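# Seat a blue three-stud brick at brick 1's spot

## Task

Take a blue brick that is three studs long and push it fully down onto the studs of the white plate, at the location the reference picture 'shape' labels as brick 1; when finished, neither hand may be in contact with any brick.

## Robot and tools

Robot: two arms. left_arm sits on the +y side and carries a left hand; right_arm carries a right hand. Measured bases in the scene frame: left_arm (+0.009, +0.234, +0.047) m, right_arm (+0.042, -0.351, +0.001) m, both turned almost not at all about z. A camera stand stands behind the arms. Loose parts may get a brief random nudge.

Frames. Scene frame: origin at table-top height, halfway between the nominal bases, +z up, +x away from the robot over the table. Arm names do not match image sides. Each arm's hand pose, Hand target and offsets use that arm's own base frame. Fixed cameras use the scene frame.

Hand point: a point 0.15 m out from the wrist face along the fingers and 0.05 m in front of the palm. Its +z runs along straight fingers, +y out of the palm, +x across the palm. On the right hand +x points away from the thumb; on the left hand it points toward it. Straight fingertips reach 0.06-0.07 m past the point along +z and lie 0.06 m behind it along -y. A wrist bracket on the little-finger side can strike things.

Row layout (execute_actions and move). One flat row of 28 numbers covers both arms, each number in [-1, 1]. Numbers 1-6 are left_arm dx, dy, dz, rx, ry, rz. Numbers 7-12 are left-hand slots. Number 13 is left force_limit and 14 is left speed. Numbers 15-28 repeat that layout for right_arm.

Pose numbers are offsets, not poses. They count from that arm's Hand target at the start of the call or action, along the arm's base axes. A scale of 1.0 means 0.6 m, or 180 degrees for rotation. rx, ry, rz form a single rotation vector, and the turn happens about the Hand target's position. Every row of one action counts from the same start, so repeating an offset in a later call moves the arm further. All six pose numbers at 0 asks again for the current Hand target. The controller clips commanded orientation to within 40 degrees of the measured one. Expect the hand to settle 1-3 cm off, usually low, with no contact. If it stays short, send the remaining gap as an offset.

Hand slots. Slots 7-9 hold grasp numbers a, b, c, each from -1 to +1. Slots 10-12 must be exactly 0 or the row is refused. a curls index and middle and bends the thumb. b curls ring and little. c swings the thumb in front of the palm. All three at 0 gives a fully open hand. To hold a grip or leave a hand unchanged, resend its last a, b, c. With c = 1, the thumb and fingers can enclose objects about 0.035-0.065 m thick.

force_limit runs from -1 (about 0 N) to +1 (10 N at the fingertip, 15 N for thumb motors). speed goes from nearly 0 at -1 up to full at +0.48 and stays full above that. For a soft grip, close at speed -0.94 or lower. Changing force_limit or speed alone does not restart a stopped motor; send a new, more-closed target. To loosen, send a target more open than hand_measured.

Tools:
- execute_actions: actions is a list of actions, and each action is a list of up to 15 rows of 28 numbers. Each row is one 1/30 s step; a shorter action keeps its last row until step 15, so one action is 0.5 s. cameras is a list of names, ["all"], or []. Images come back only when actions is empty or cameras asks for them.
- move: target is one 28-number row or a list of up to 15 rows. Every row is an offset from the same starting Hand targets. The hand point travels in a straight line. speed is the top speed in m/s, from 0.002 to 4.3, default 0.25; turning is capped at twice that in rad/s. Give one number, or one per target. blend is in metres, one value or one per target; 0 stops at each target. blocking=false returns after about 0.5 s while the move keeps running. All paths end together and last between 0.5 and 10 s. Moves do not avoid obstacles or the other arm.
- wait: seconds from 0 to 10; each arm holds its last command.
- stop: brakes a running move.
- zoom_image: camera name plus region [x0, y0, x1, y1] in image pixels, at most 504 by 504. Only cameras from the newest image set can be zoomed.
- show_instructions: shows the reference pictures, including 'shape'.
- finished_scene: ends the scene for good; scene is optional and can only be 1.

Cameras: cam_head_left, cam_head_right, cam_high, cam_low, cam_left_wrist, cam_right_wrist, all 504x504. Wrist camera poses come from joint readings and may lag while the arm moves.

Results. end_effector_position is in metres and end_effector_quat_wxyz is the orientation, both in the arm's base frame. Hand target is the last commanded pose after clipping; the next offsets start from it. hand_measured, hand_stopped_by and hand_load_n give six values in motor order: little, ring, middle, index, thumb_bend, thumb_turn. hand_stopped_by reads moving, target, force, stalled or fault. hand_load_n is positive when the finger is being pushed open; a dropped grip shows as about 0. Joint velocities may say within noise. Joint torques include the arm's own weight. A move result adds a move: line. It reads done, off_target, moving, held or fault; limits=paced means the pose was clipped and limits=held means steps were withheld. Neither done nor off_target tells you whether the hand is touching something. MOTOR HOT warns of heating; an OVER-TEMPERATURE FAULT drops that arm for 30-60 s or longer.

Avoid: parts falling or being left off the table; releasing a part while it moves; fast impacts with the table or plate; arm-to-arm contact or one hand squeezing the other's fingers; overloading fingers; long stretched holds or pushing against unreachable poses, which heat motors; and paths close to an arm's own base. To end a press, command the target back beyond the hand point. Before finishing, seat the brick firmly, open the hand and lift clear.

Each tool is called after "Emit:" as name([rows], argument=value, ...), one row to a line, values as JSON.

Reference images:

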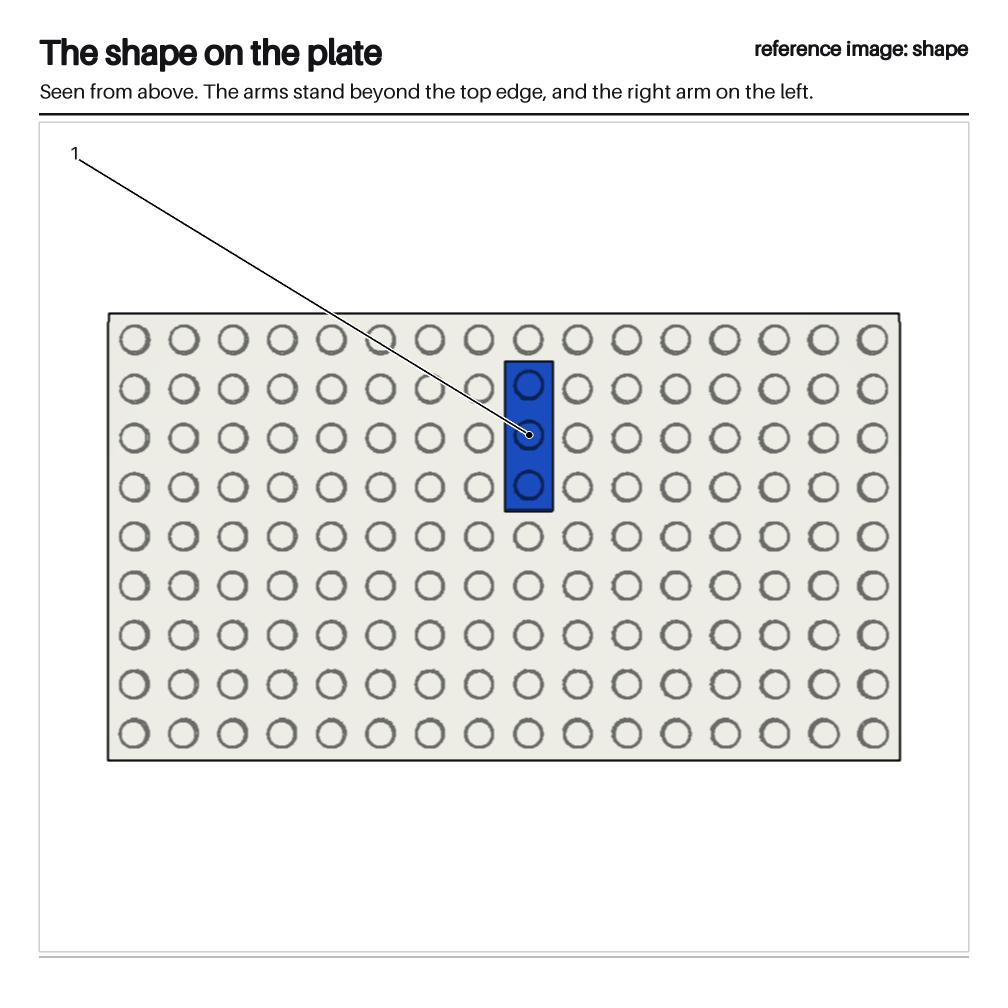

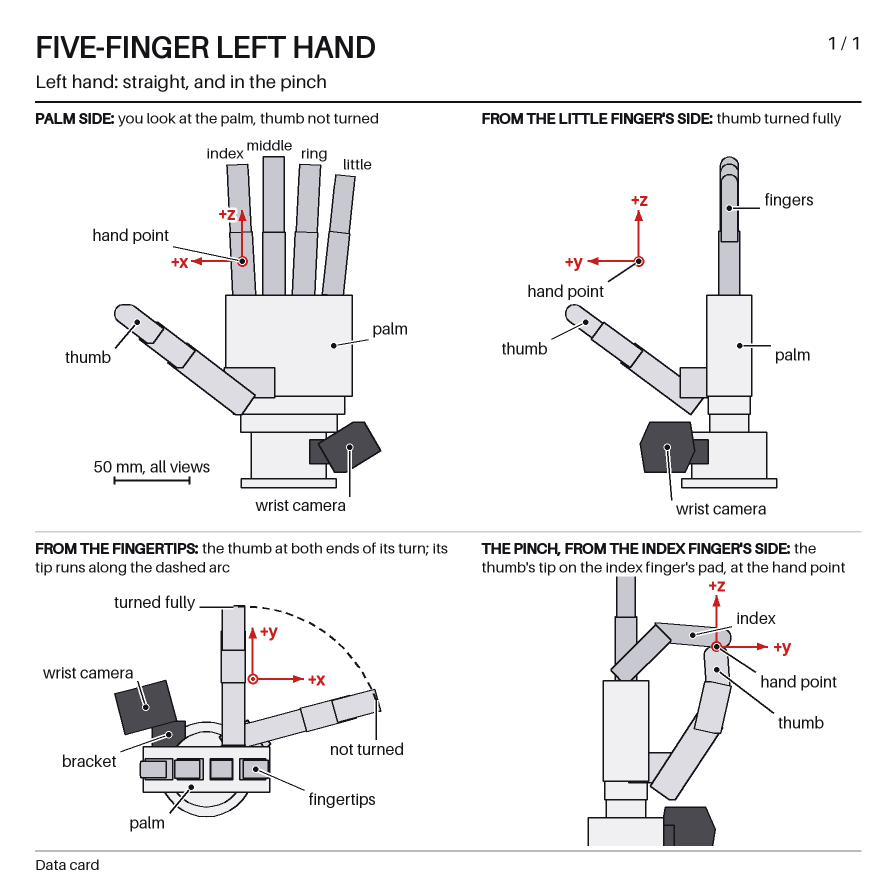

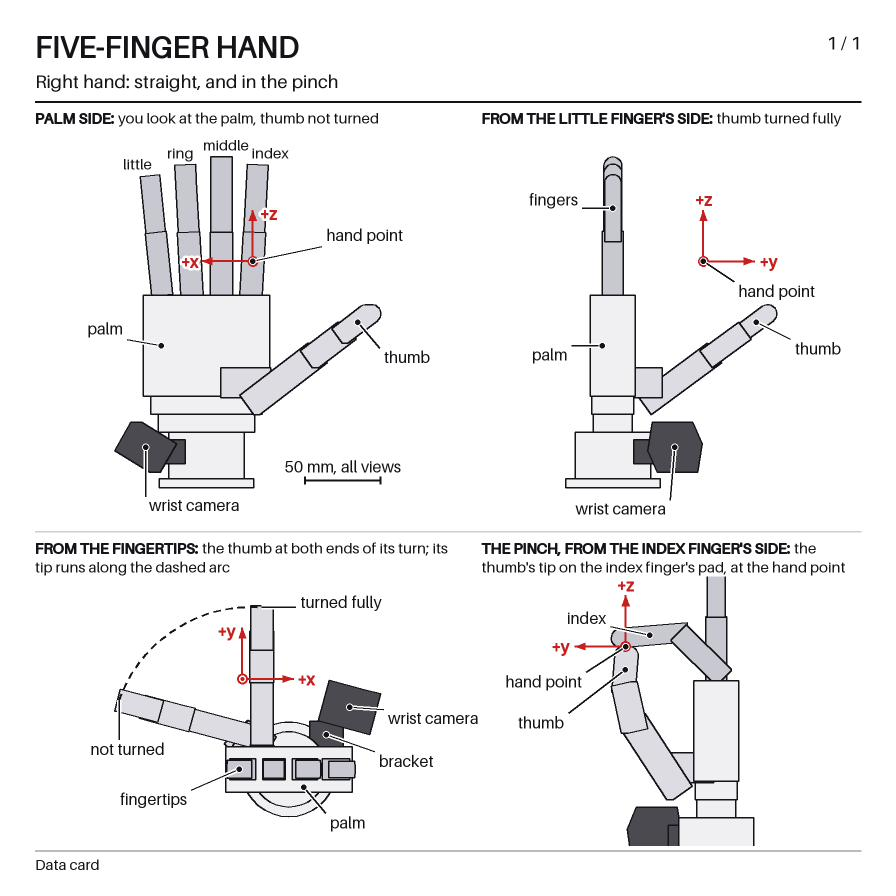

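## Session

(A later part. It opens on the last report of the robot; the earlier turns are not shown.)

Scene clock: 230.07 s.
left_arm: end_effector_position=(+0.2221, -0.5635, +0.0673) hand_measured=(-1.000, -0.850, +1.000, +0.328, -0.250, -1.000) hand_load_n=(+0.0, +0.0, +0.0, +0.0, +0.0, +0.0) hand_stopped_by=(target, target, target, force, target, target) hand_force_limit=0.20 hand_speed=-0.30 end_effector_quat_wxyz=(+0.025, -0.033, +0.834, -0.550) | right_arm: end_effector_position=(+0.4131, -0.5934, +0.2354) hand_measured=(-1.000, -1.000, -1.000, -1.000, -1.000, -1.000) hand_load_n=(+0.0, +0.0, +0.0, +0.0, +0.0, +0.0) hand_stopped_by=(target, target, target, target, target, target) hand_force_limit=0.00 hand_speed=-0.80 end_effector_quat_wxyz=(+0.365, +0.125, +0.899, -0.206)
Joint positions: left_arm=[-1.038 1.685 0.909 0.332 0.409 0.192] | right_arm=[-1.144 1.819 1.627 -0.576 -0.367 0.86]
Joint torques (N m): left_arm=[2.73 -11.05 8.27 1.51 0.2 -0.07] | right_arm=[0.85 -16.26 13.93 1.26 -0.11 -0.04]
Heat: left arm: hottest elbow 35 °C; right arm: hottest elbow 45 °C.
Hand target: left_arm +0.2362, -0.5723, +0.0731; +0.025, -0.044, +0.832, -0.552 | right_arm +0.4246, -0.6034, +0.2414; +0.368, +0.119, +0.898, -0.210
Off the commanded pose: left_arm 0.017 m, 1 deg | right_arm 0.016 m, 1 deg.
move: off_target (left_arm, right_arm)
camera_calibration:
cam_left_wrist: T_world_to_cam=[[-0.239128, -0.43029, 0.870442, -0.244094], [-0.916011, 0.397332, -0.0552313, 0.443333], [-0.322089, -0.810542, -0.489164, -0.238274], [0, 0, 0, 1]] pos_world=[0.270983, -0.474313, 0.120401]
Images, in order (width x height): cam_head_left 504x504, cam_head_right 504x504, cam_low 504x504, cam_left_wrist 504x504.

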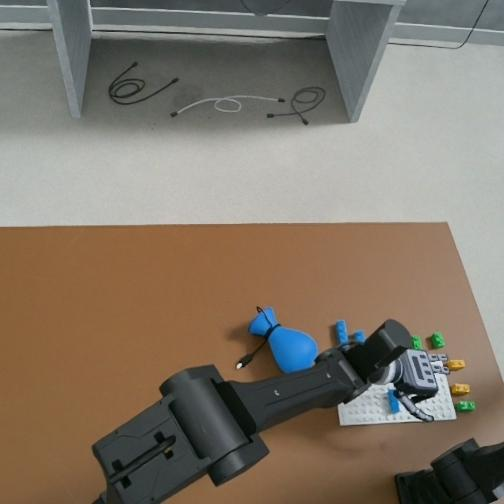

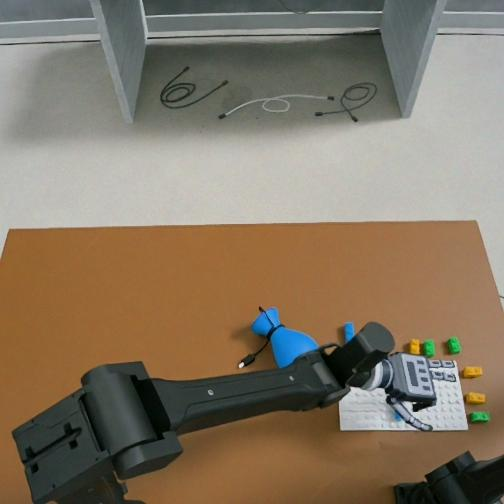

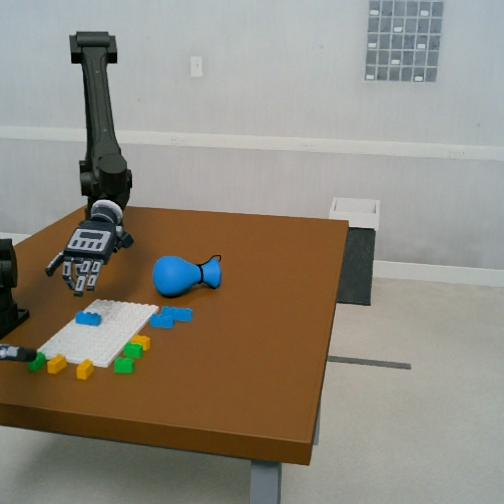

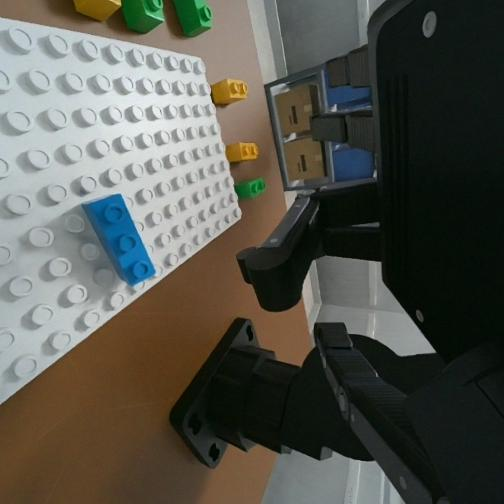

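Emit:
zoom_image(camera="cam_left_wrist", region=[20, 160, 180, 320])

Emit:
zoom_image(camera="cam_low", region=[66, 300, 110, 344])

Emit:
zoom_image(camera="cam_head_left", region=[375, 375, 425, 425])

Scaled by 3.150 from the camera's 504x504 image, which has a finer 720x720 frame.

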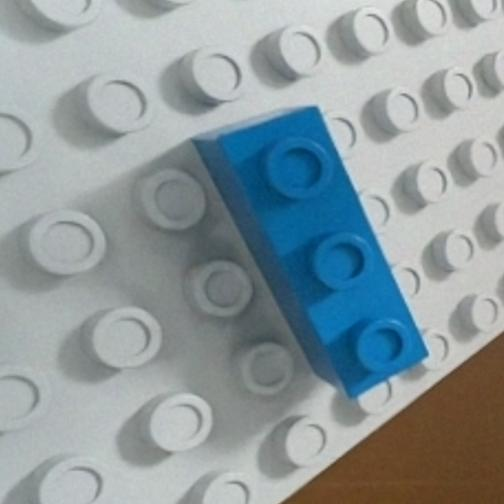

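Scaled by 11.455 from the camera's 504x504 image, which has a finer 720x720 frame.

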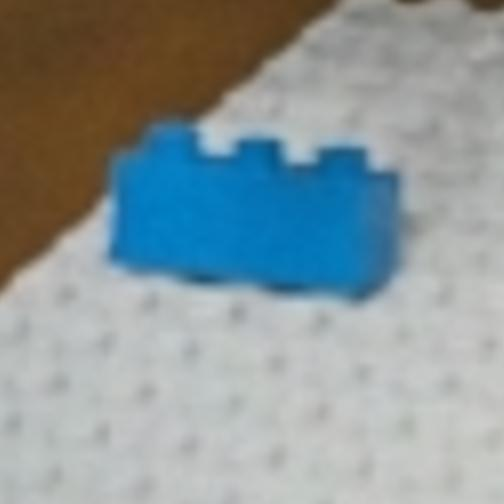

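Scaled by 10.080 from the camera's 504x504 image, which has a finer 720x720 frame.

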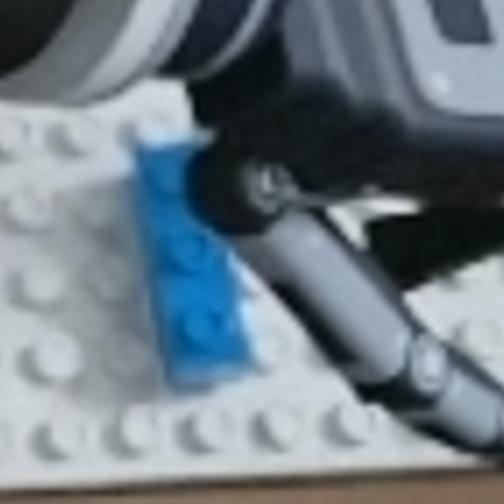

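Emit:
zoom_image(camera="cam_left_wrist", region=[20, 60, 260, 300])

Scaled by 2.100 from the camera's 504x504 image, which has a finer 720x720 frame.

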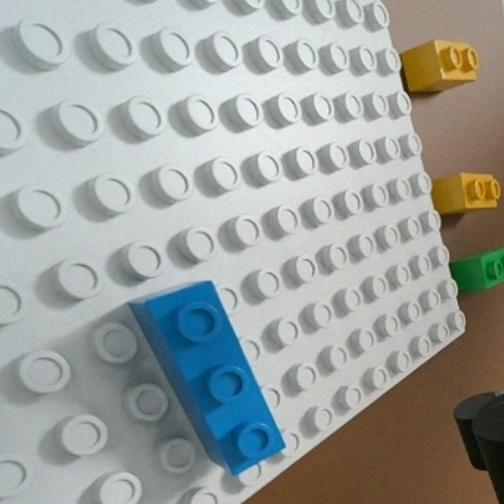

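Emit:
zoom_image(camera="cam_left_wrist", region=[110, 120, 250, 260])

Emit:
zoom_image(camera="cam_left_wrist", region=[0, 10, 250, 260])

Emit:
zoom_image(camera="cam_head_right", region=[330, 330, 480, 440])

Scaled by 3.600 from the camera's 504x504 image, which has a finer 720x720 frame.

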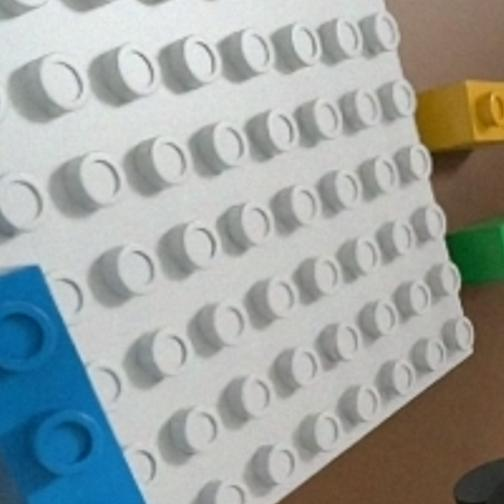

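Scaled by 2.016 from the camera's 504x504 image, which has a finer 720x720 frame.

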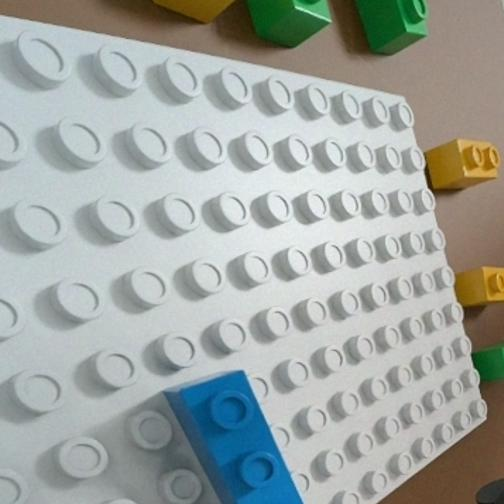

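Scaled by 3.360 from the camera's 504x504 image, which has a finer 720x720 frame.

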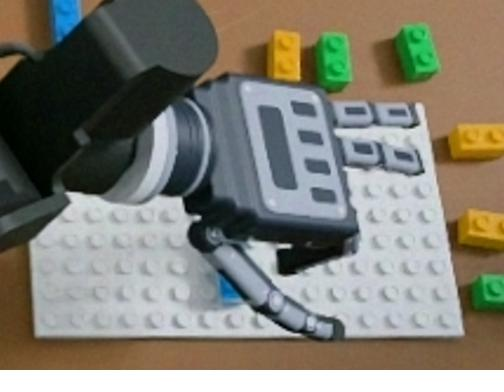

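Emit:
zoom_image(camera="cam_left_wrist", region=[75, 190, 165, 290])

Scaled by 5.040 from the camera's 504x504 image, which has a finer 720x720 frame.

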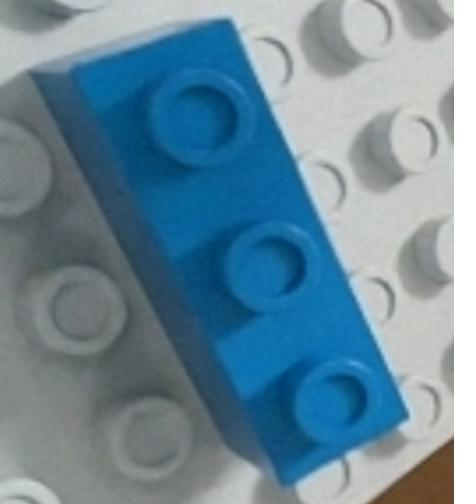

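Emit:
move(target=[0.020,0.002,-0.070,0,0,0.006,0.98,0,-1,0,0,0,0.2,-0.3,0,0,0,0,0,0,0,0,0,0,0,0,0,-0.8], speed=0.1, cameras=["cam_head_left","cam_head_right","cam_low","cam_left_wrist"])

Emit:
zoom_image(camera="cam_low", region=[46, 260, 126, 340])

Emit:
zoom_image(camera="cam_head_right", region=[380, 380, 430, 430])

Scene clock: 242.30 s.
left_arm: end_effector_position=(+0.2340, -0.5635, +0.0277) hand_measured=(-1.000, -0.854, +1.000, +0.960, -0.616, -1.000) hand_load_n=(+0.0, +0.0, +0.0, +0.0, +0.0, +0.0) hand_stopped_by=(target, target, target, target, target, target) hand_force_limit=0.20 hand_speed=-0.30 end_effector_quat_wxyz=(+0.026, -0.043, +0.839, -0.543) | right_arm: end_effector_position=(+0.4131, -0.5934, +0.2354) hand_measured=(-1.000, -1.000, -1.000, -1.000, -1.000, -1.000) hand_load_n=(+0.0, +0.0, +0.0, +0.0, +0.0, +0.0) hand_stopped_by=(target, target, target, target, target, target) hand_force_limit=0.00 hand_speed=-0.80 end_effector_quat_wxyz=(+0.365, +0.125, +0.899, -0.206)
Joint positions: left_arm=[-1.021 1.778 0.909 0.406 0.41 0.192] | right_arm=[-1.144 1.819 1.627 -0.576 -0.367 0.86]
Joint torques (N m): left_arm=[2.78 -11.22 6.67 2.95 0.15 -0.08] | right_arm=[0.56 -16.15 13.96 1.21 -0.11 -0.02]
Heat: left arm: hottest elbow 35 °C; right arm: hottest elbow 45 °C.
Hand target: left_arm +0.2481, -0.5711, +0.0311; +0.030, -0.052, +0.832, -0.552 | right_arm +0.4246, -0.6034, +0.2414; +0.368, +0.119, +0.898, -0.210
Off the commanded pose: left_arm 0.016 m, 2 deg | right_arm 0.016 m, 1 deg.
move: off_target (left_arm, right_arm)
camera_calibration:
cam_left_wrist: T_world_to_cam=[[-0.223082, -0.448286, 0.865606, -0.220531], [-0.923057, 0.382606, -0.0397411, 0.445029], [-0.313371, -0.807869, -0.499146, -0.253996], [0, 0, 0, 1]] pos_world=[0.281995, -0.474327, 0.0817982]
Images, in order (width x height): cam_head_left 504x504, cam_head_right 504x504, cam_low 504x504, cam_left_wrist 504x504.

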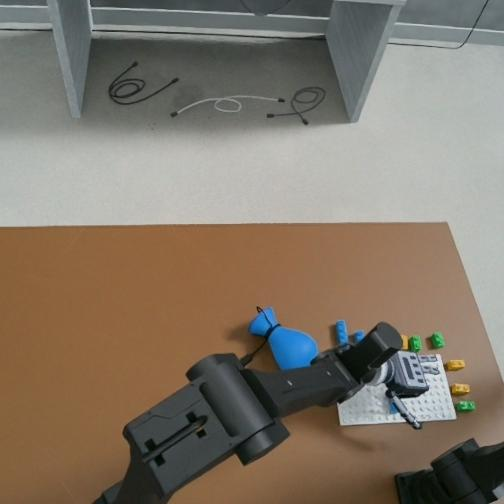

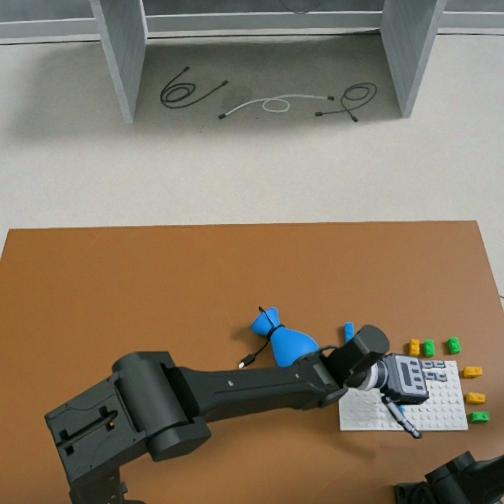

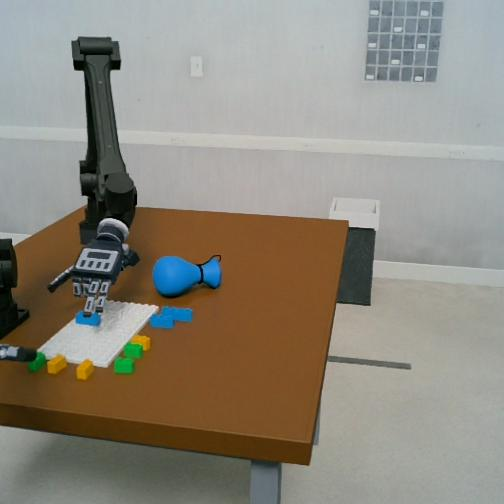

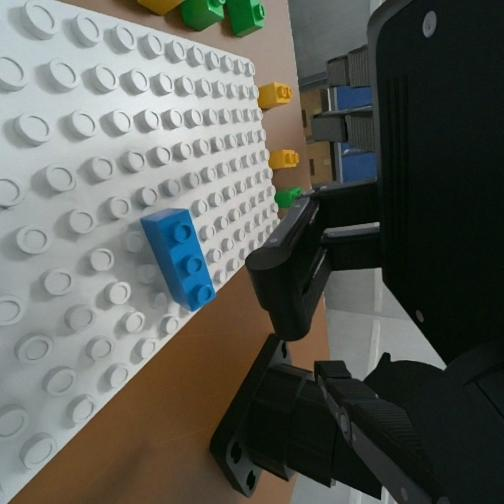

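Scaled by 6.300 from the camera's 504x504 image, which has a finer 720x720 frame.

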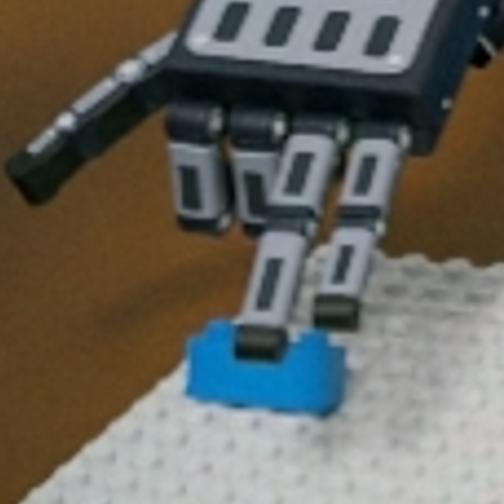

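Scaled by 10.080 from the camera's 504x504 image, which has a finer 720x720 frame.

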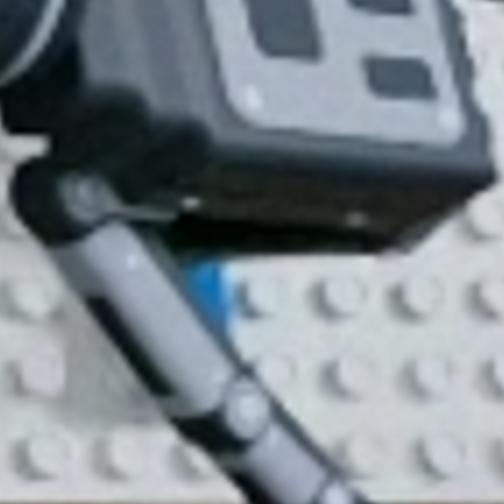

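Emit:
move(target=[0.021,0.0,-0.042,0,0,0,0.98,0,-1,0,0,0,0.2,-0.3,0,0,0,0,0,0,0,0,0,0,0,0,0,-0.8], speed=0.08, cameras=["cam_head_left","cam_head_right","cam_low","cam_left_wrist"])

Emit:
zoom_image(camera="cam_low", region=[46, 260, 126, 340])

Emit:
zoom_image(camera="cam_left_wrist", region=[110, 150, 350, 390])

Scene clock: 244.93 s.
left_arm: end_effector_position=(+0.2435, -0.5596, -0.0006) hand_measured=(-1.000, -0.854, +1.000, +0.960, -0.616, -1.000) hand_load_n=(+0.0, +0.0, +0.0, +0.0, +0.0, +0.0) hand_stopped_by=(target, target, target, target, target, target) hand_force_limit=0.20 hand_speed=-0.30 end_effector_quat_wxyz=(+0.021, -0.049, +0.841, -0.539) | right_arm: end_effector_position=(+0.4131, -0.5934, +0.2354) hand_measured=(-1.000, -1.000, -1.000, -1.000, -1.000, -1.000) hand_load_n=(+0.0, +0.0, +0.0, +0.0, +0.0, +0.0) hand_stopped_by=(target, target, target, target, target, target) hand_force_limit=0.00 hand_speed=-0.80 end_effector_quat_wxyz=(+0.365, +0.125, +0.899, -0.206)
Joint positions: left_arm=[-0.999 1.845 0.909 0.459 0.427 0.192] | right_arm=[-1.144 1.819 1.627 -0.576 -0.367 0.86]
Joint torques (N m): left_arm=[3.55 -11.4 7.12 2.99 0.21 0.03] | right_arm=[0.85 -16.09 14.02 1.18 -0.1 -0.04]
Heat: left arm: hottest elbow 35 °C; right arm: hottest elbow 45 °C.
Hand target: left_arm +0.2606, -0.5711, +0.0059; +0.030, -0.052, +0.832, -0.552 | right_arm +0.4246, -0.6034, +0.2414; +0.368, +0.119, +0.898, -0.210
Off the commanded pose: left_arm 0.022 m, 2 deg | right_arm 0.016 m, 1 deg.
move: off_target (left_arm, right_arm)
camera_calibration:
cam_left_wrist: T_world_to_cam=[[-0.208026, -0.456305, 0.865165, -0.200261], [-0.92583, 0.377198, -0.0236712, 0.448787], [-0.315537, -0.80592, -0.500928, -0.26029], [0, 0, 0, 1]] pos_world=[0.29171, -0.470434, 0.0534957]
Images, in order (width x height): cam_head_left 504x504, cam_head_right 504x504, cam_low 504x504, cam_left_wrist 504x504.

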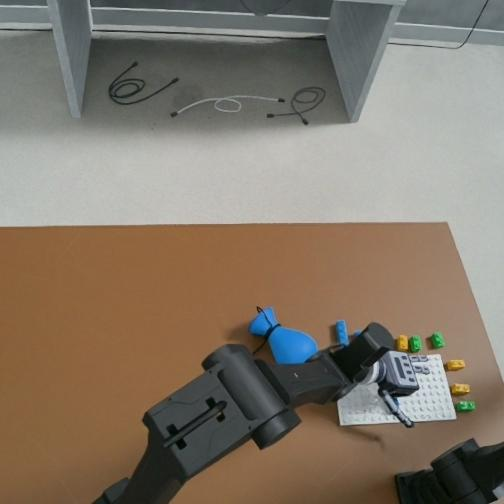

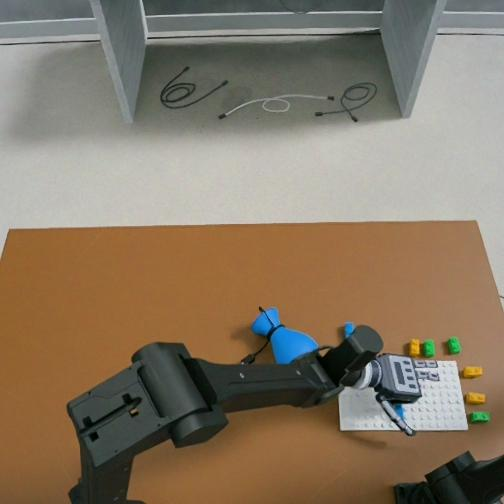

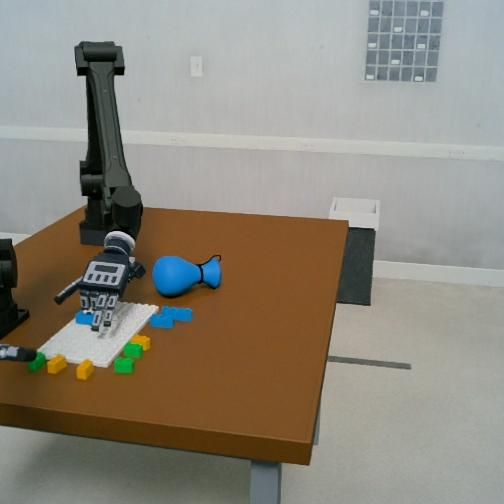

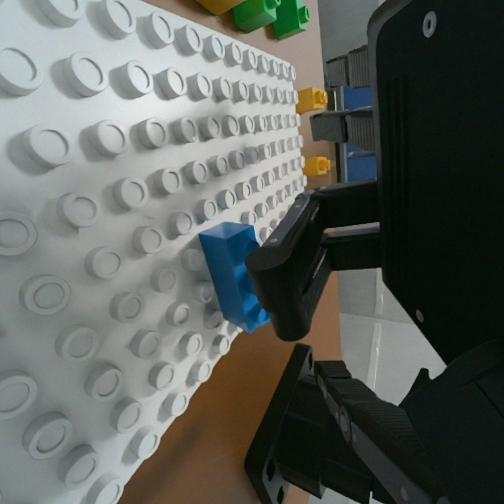

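Scaled by 6.300 from the camera's 504x504 image, which has a finer 720x720 frame.

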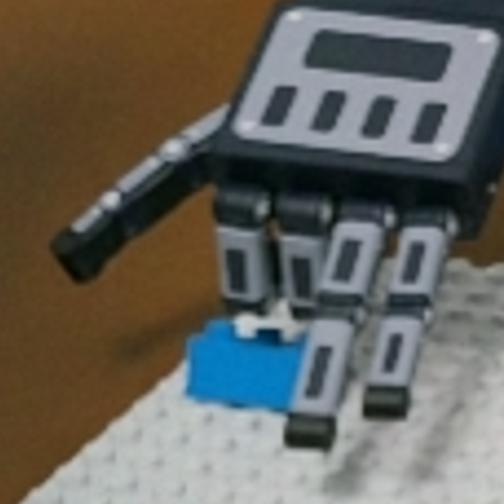

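Scaled by 2.100 from the camera's 504x504 image, which has a finer 720x720 frame.

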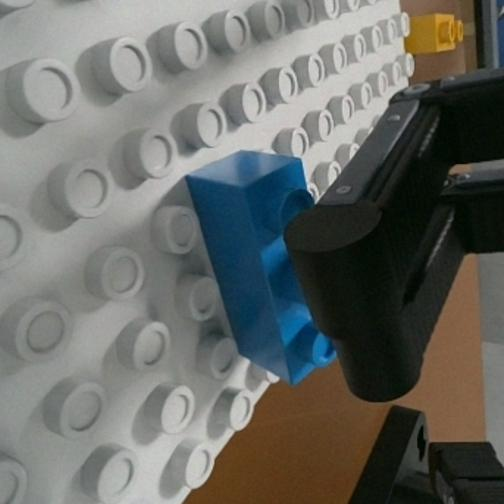

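Emit:
move(target=[0.0,0.0,-0.020,0,0,0,0.98,0,-1,0,0,0,0.2,-0.3,0,0,0,0,0,0,0,0,0,0,0,0,0,-0.8], speed=0.04, cameras=["cam_low","cam_left_wrist","cam_head_right"])

Emit:
zoom_image(camera="cam_low", region=[46, 260, 126, 340])

Emit:
zoom_image(camera="cam_left_wrist", region=[110, 150, 350, 390])

Scene clock: 247.30 s.
left_arm: end_effector_position=(+0.2445, -0.5609, -0.0101) hand_measured=(-1.000, -0.854, +1.000, +0.960, -0.616, -1.000) hand_load_n=(+0.0, +0.0, +0.0, +0.0, +0.5, +0.0) hand_stopped_by=(target, target, target, target, target, target) hand_force_limit=0.20 hand_speed=-0.30 end_effector_quat_wxyz=(+0.022, -0.049, +0.840, -0.541) | right_arm: end_effector_position=(+0.4131, -0.5934, +0.2354) hand_measured=(-1.000, -1.000, -1.000, -1.000, -1.000, -1.000) hand_load_n=(+0.0, +0.0, +0.0, +0.0, +0.0, +0.0) hand_stopped_by=(target, target, target, target, target, target) hand_force_limit=0.00 hand_speed=-0.80 end_effector_quat_wxyz=(+0.365, +0.125, +0.899, -0.206)
Joint positions: left_arm=[-0.999 1.872 0.909 0.49 0.427 0.192] | right_arm=[-1.144 1.819 1.627 -0.576 -0.367 0.86]
Joint torques (N m): left_arm=[3.25 -11.4 6.8 2.88 0.19 0.05] | right_arm=[0.67 -16.26 13.98 1.21 -0.1 -0.02]
Heat: left arm: hottest elbow 35 °C; right arm: hottest elbow 45 °C.
Hand target: left_arm +0.2608, -0.5710, -0.0061; +0.030, -0.052, +0.832, -0.552 | right_arm +0.4246, -0.6034, +0.2414; +0.368, +0.119, +0.898, -0.210
Off the commanded pose: left_arm 0.020 m, 2 deg | right_arm 0.016 m, 1 deg.
move: off_target (left_arm, right_arm)
camera_calibration:
cam_left_wrist: T_world_to_cam=[[-0.209978, -0.452891, 0.866487, -0.19006], [-0.925773, 0.377096, -0.0272461, 0.449894], [-0.314409, -0.807891, -0.498456, -0.267116], [0, 0, 0, 1]] pos_world=[0.292608, -0.47153, 0.0437965]
Images, in order (width x height): cam_head_right 504x504, cam_low 504x504, cam_left_wrist 504x504.

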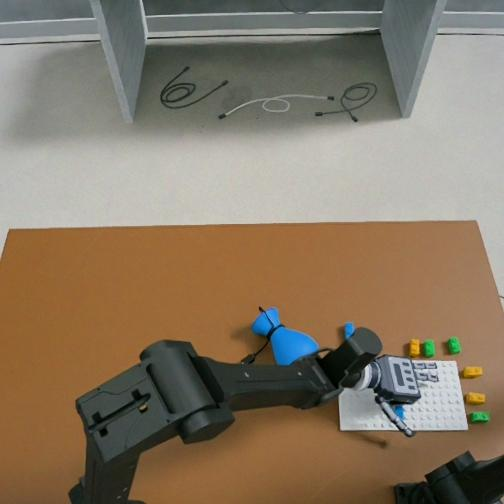

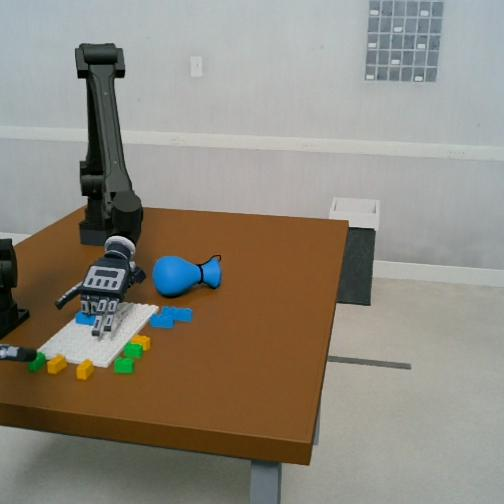

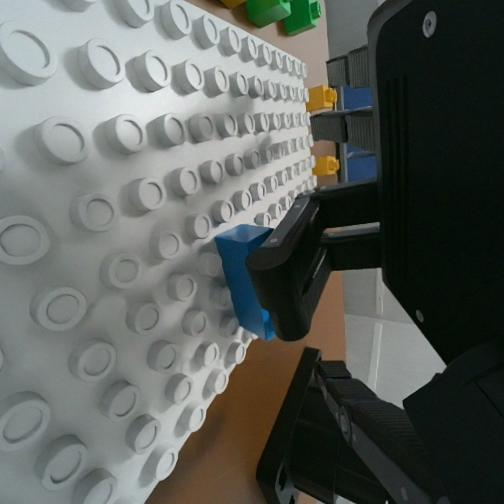

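Scaled by 6.300 from the camera's 504x504 image, which has a finer 720x720 frame.

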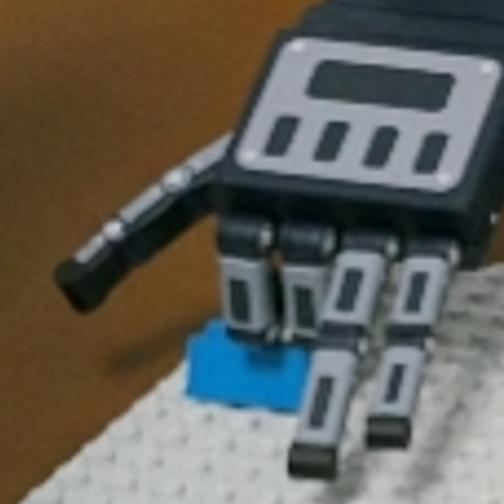

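Scaled by 2.100 from the camera's 504x504 image, which has a finer 720x720 frame.

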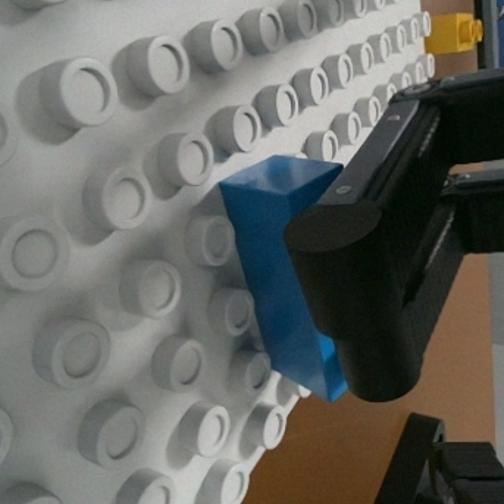

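Emit:
move(target=[0.0,0.0,-0.010,0,0,0,0.98,0,-1,0,0,0,0.2,-0.3,0,0,0,0,0,0,0,0,0,0,0,0,0,-0.8], speed=0.04, cameras=["cam_low","cam_left_wrist"])

Emit:
zoom_image(camera="cam_low", region=[46, 260, 126, 340])

Emit:
zoom_image(camera="cam_left_wrist", region=[110, 150, 350, 390])

Scene clock: 249.17 s.
left_arm: end_effector_position=(+0.2449, -0.5616, -0.0143) hand_measured=(-1.000, -0.854, +1.000, +0.960, -0.616, -1.000) hand_load_n=(+0.0, -0.5, +0.5, +0.0, +0.0, +0.0) hand_stopped_by=(target, target, target, target, target, target) hand_force_limit=0.20 hand_speed=-0.30 end_effector_quat_wxyz=(+0.023, -0.048, +0.839, -0.542) | right_arm: end_effector_position=(+0.4131, -0.5934, +0.2354) hand_measured=(-1.000, -1.000, -1.000, -1.000, -1.000, -1.000) hand_load_n=(+0.0, +0.0, +0.0, +0.0, +0.0, +0.0) hand_stopped_by=(target, target, target, target, target, target) hand_force_limit=0.00 hand_speed=-0.80 end_effector_quat_wxyz=(+0.365, +0.125, +0.899, -0.206)
Joint positions: left_arm=[-0.999 1.884 0.909 0.505 0.428 0.192] | right_arm=[-1.144 1.819 1.627 -0.576 -0.367 0.86]
Joint torques (N m): left_arm=[2.78 -11.11 6.64 3.02 0.18 0.08] | right_arm=[0.73 -16.32 14 1.25 -0.11 -0.03]
Heat: left arm: hottest elbow 35 °C; right arm: hottest elbow 45 °C.
Hand target: left_arm +0.2608, -0.5710, -0.0122; +0.030, -0.052, +0.832, -0.552 | right_arm +0.4246, -0.6034, +0.2414; +0.368, +0.119, +0.898, -0.210
Off the commanded pose: left_arm 0.019 m, 2 deg | right_arm 0.016 m, 1 deg.
move: off_target (left_arm, right_arm)
camera_calibration:
cam_left_wrist: T_world_to_cam=[[-0.211677, -0.450218, 0.867466, -0.184734], [-0.925582, 0.377355, -0.03001, 0.450451], [-0.313832, -0.809263, -0.496591, -0.270588], [0, 0, 0, 1]] pos_world=[0.292906, -0.472127, 0.0393971]
Images, in order (width x height): cam_low 504x504, cam_left_wrist 504x504.

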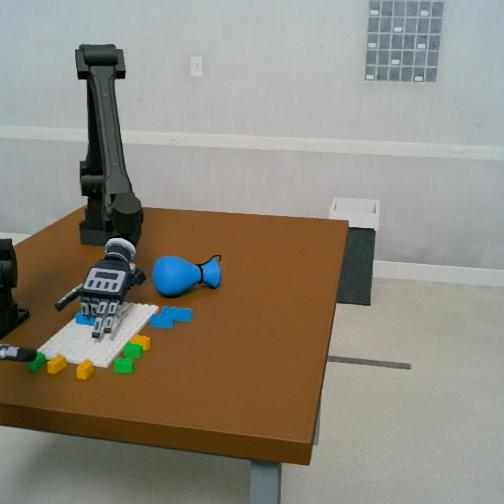

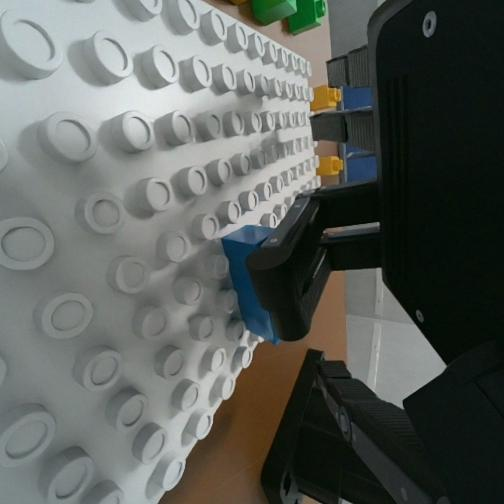

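Scaled by 6.300 from the camera's 504x504 image, which has a finer 720x720 frame.

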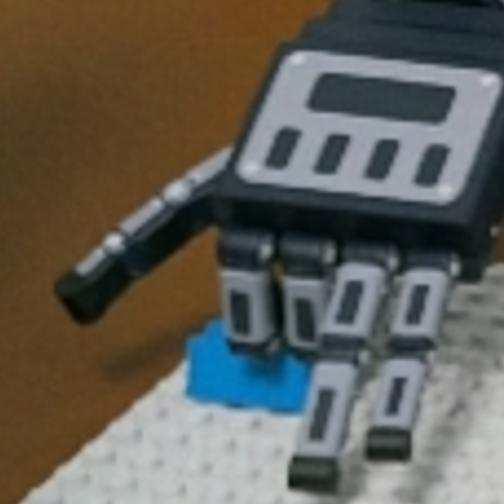

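Scaled by 2.100 from the camera's 504x504 image, which has a finer 720x720 frame.

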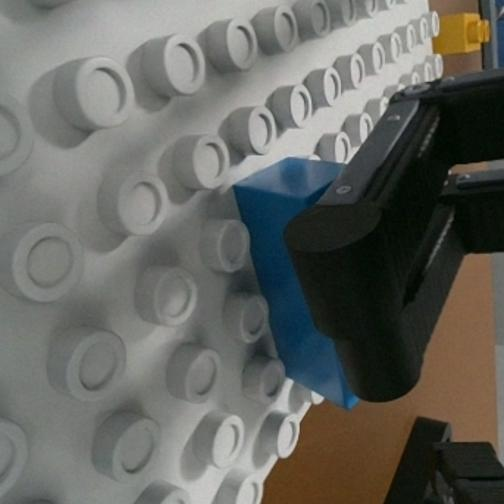

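Emit:
move(target=[0.0,0.0,-0.010,0,0,0,0.98,0,-1,0,0,0,0.2,-0.3,0,0,0,0,0,0,0,0,0,0,0,0,0,-0.8], speed=0.04, cameras=["cam_low","cam_left_wrist"])

Emit:
zoom_image(camera="cam_left_wrist", region=[110, 150, 350, 390])

Scene clock: 251.00 s.
left_arm: end_effector_position=(+0.2459, -0.5635, -0.0151) hand_measured=(-1.000, -0.854, +1.000, +0.960, -0.616, -1.000) hand_load_n=(+0.0, +0.0, +0.0, -0.5, +0.0, +0.0) hand_stopped_by=(target, target, target, target, target, target) hand_force_limit=0.20 hand_speed=-0.30 end_effector_quat_wxyz=(+0.025, -0.046, +0.836, -0.546) | right_arm: end_effector_position=(+0.4131, -0.5934, +0.2354) hand_measured=(-1.000, -1.000, -1.000, -1.000, -1.000, -1.000) hand_load_n=(+0.0, +0.0, +0.0, +0.0, -0.5, -0.5) hand_stopped_by=(target, target, target, target, target, target) hand_force_limit=0.00 hand_speed=-0.80 end_effector_quat_wxyz=(+0.365, +0.125, +0.899, -0.206)
Joint positions: left_arm=[-0.999 1.892 0.909 0.526 0.429 0.192] | right_arm=[-1.144 1.819 1.627 -0.576 -0.367 0.86]
Joint torques (N m): left_arm=[2.78 -10.58 6.53 2.69 0.13 0.03] | right_arm=[0.91 -16.09 14 1.22 -0.1 -0.03]
Heat: left arm: hottest elbow 35 °C; right arm: hottest elbow 45 °C.
Hand target: left_arm +0.2608, -0.5711, -0.0181; +0.030, -0.052, +0.832, -0.552 | right_arm +0.4246, -0.6034, +0.2414; +0.368, +0.119, +0.898, -0.210
Off the commanded pose: left_arm 0.017 m, 1 deg | right_arm 0.016 m, 1 deg.
move: off_target (left_arm, right_arm)
camera_calibration:
cam_left_wrist: T_world_to_cam=[[-0.217474, -0.440824, 0.87085, -0.17787], [-0.925008, 0.377865, -0.0397237, 0.452106], [-0.311553, -0.814182, -0.489942, -0.275458], [0, 0, 0, 1]] pos_world=[0.2937, -0.473517, 0.037899]
Images, in order (width x height): cam_low 504x504, cam_left_wrist 504x504.

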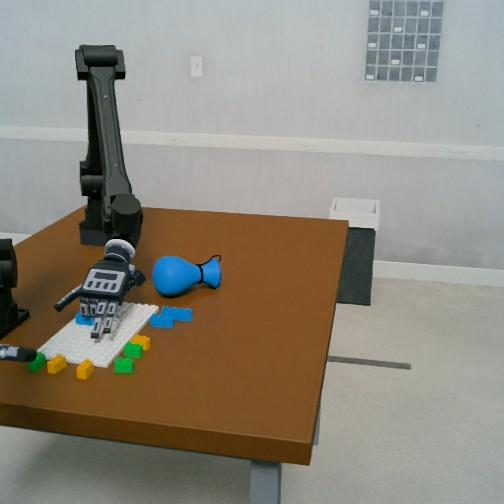

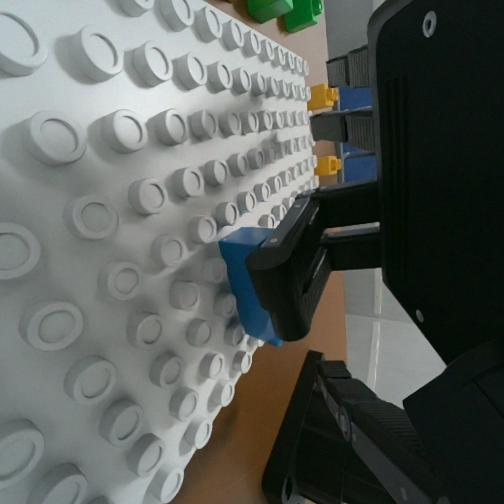

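Scaled by 2.100 from the camera's 504x504 image, which has a finer 720x720 frame.

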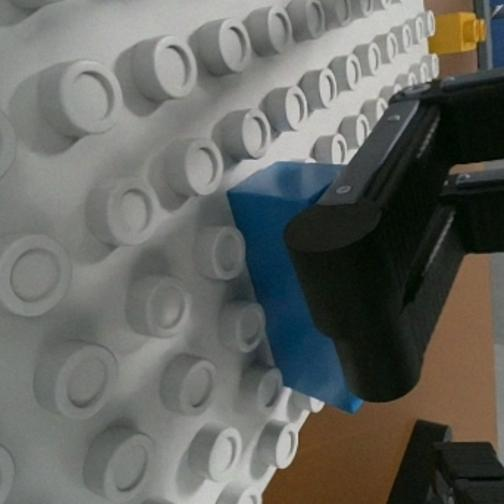

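Emit:
move(target=[0.0,0.0,-0.033,0,0,0,0.98,0,-1,0,0,0,0.2,-0.3,0,0,0,0,0,0,0,0,0,0,0,0,0,-0.8], speed=0.04, cameras=["cam_low","cam_left_wrist"])

Emit:
zoom_image(camera="cam_left_wrist", region=[110, 150, 350, 390])

Emit:
zoom_image(camera="cam_low", region=[46, 280, 126, 360])

Scene clock: 252.63 s.
left_arm: end_effector_position=(+0.2476, -0.5701, -0.0167) hand_measured=(-1.000, -0.854, +1.000, +0.960, -0.616, -1.000) hand_load_n=(+0.0, -0.5, +0.0, -6.5, +0.0, +0.0) hand_stopped_by=(target, target, target, target, target, target) hand_force_limit=0.20 hand_speed=-0.30 end_effector_quat_wxyz=(+0.026, -0.042, +0.827, -0.560) | right_arm: end_effector_position=(+0.4131, -0.5934, +0.2354) hand_measured=(-1.000, -1.000, -1.000, -1.000, -1.000, -1.000) hand_load_n=(+0.0, +0.0, +0.0, +0.0, +0.0, +0.5) hand_stopped_by=(target, target, target, target, target, target) hand_force_limit=0.00 hand_speed=-0.80 end_effector_quat_wxyz=(+0.365, +0.125, +0.899, -0.206)
Joint positions: left_arm=[-0.999 1.917 0.913 0.582 0.439 0.183] | right_arm=[-1.144 1.819 1.627 -0.576 -0.367 0.86]
Joint torques (N m): left_arm=[2.78 -9.58 5.83 2.52 -0.26 0.08] | right_arm=[0.85 -16.32 13.93 1.16 -0.1 -0.05]
Heat: left arm: hottest elbow 35 °C; right arm: hottest elbow 45 °C.
Hand target: left_arm +0.2607, -0.5709, -0.0381; +0.030, -0.052, +0.832, -0.552 | right_arm +0.4246, -0.6034, +0.2414; +0.368, +0.119, +0.898, -0.210
Off the commanded pose: left_arm 0.025 m, 2 deg | right_arm 0.016 m, 1 deg.
move: off_target (left_arm, right_arm)
camera_calibration:
cam_left_wrist: T_world_to_cam=[[-0.22628, -0.410609, 0.883288, -0.159458], [-0.922692, 0.380953, -0.0592827, 0.457002], [-0.31215, -0.828417, -0.465068, -0.288638], [0, 0, 0, 1]] pos_world=[0.295492, -0.478684, 0.033703]
Images, in order (width x height): cam_low 504x504, cam_left_wrist 504x504.

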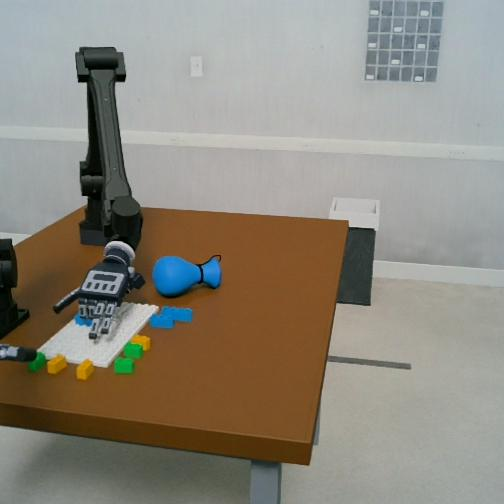

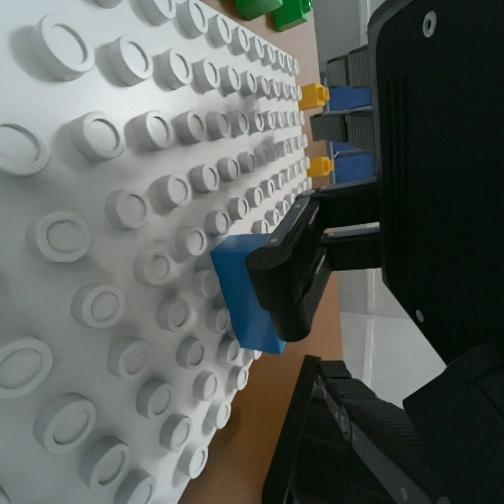

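Scaled by 2.100 from the camera's 504x504 image, which has a finer 720x720 frame.

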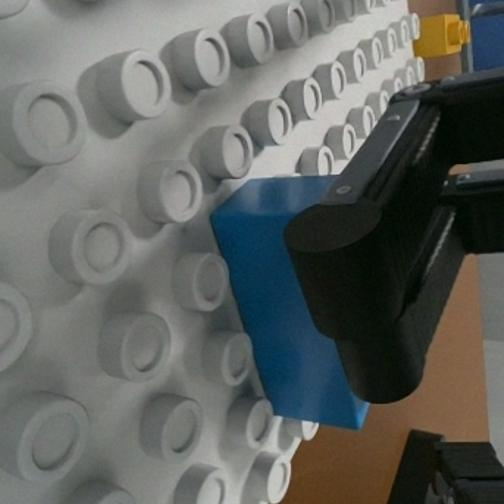

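Scaled by 6.300 from the camera's 504x504 image, which has a finer 720x720 frame.

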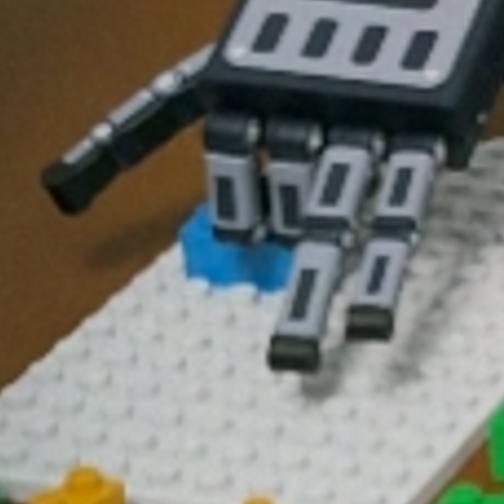

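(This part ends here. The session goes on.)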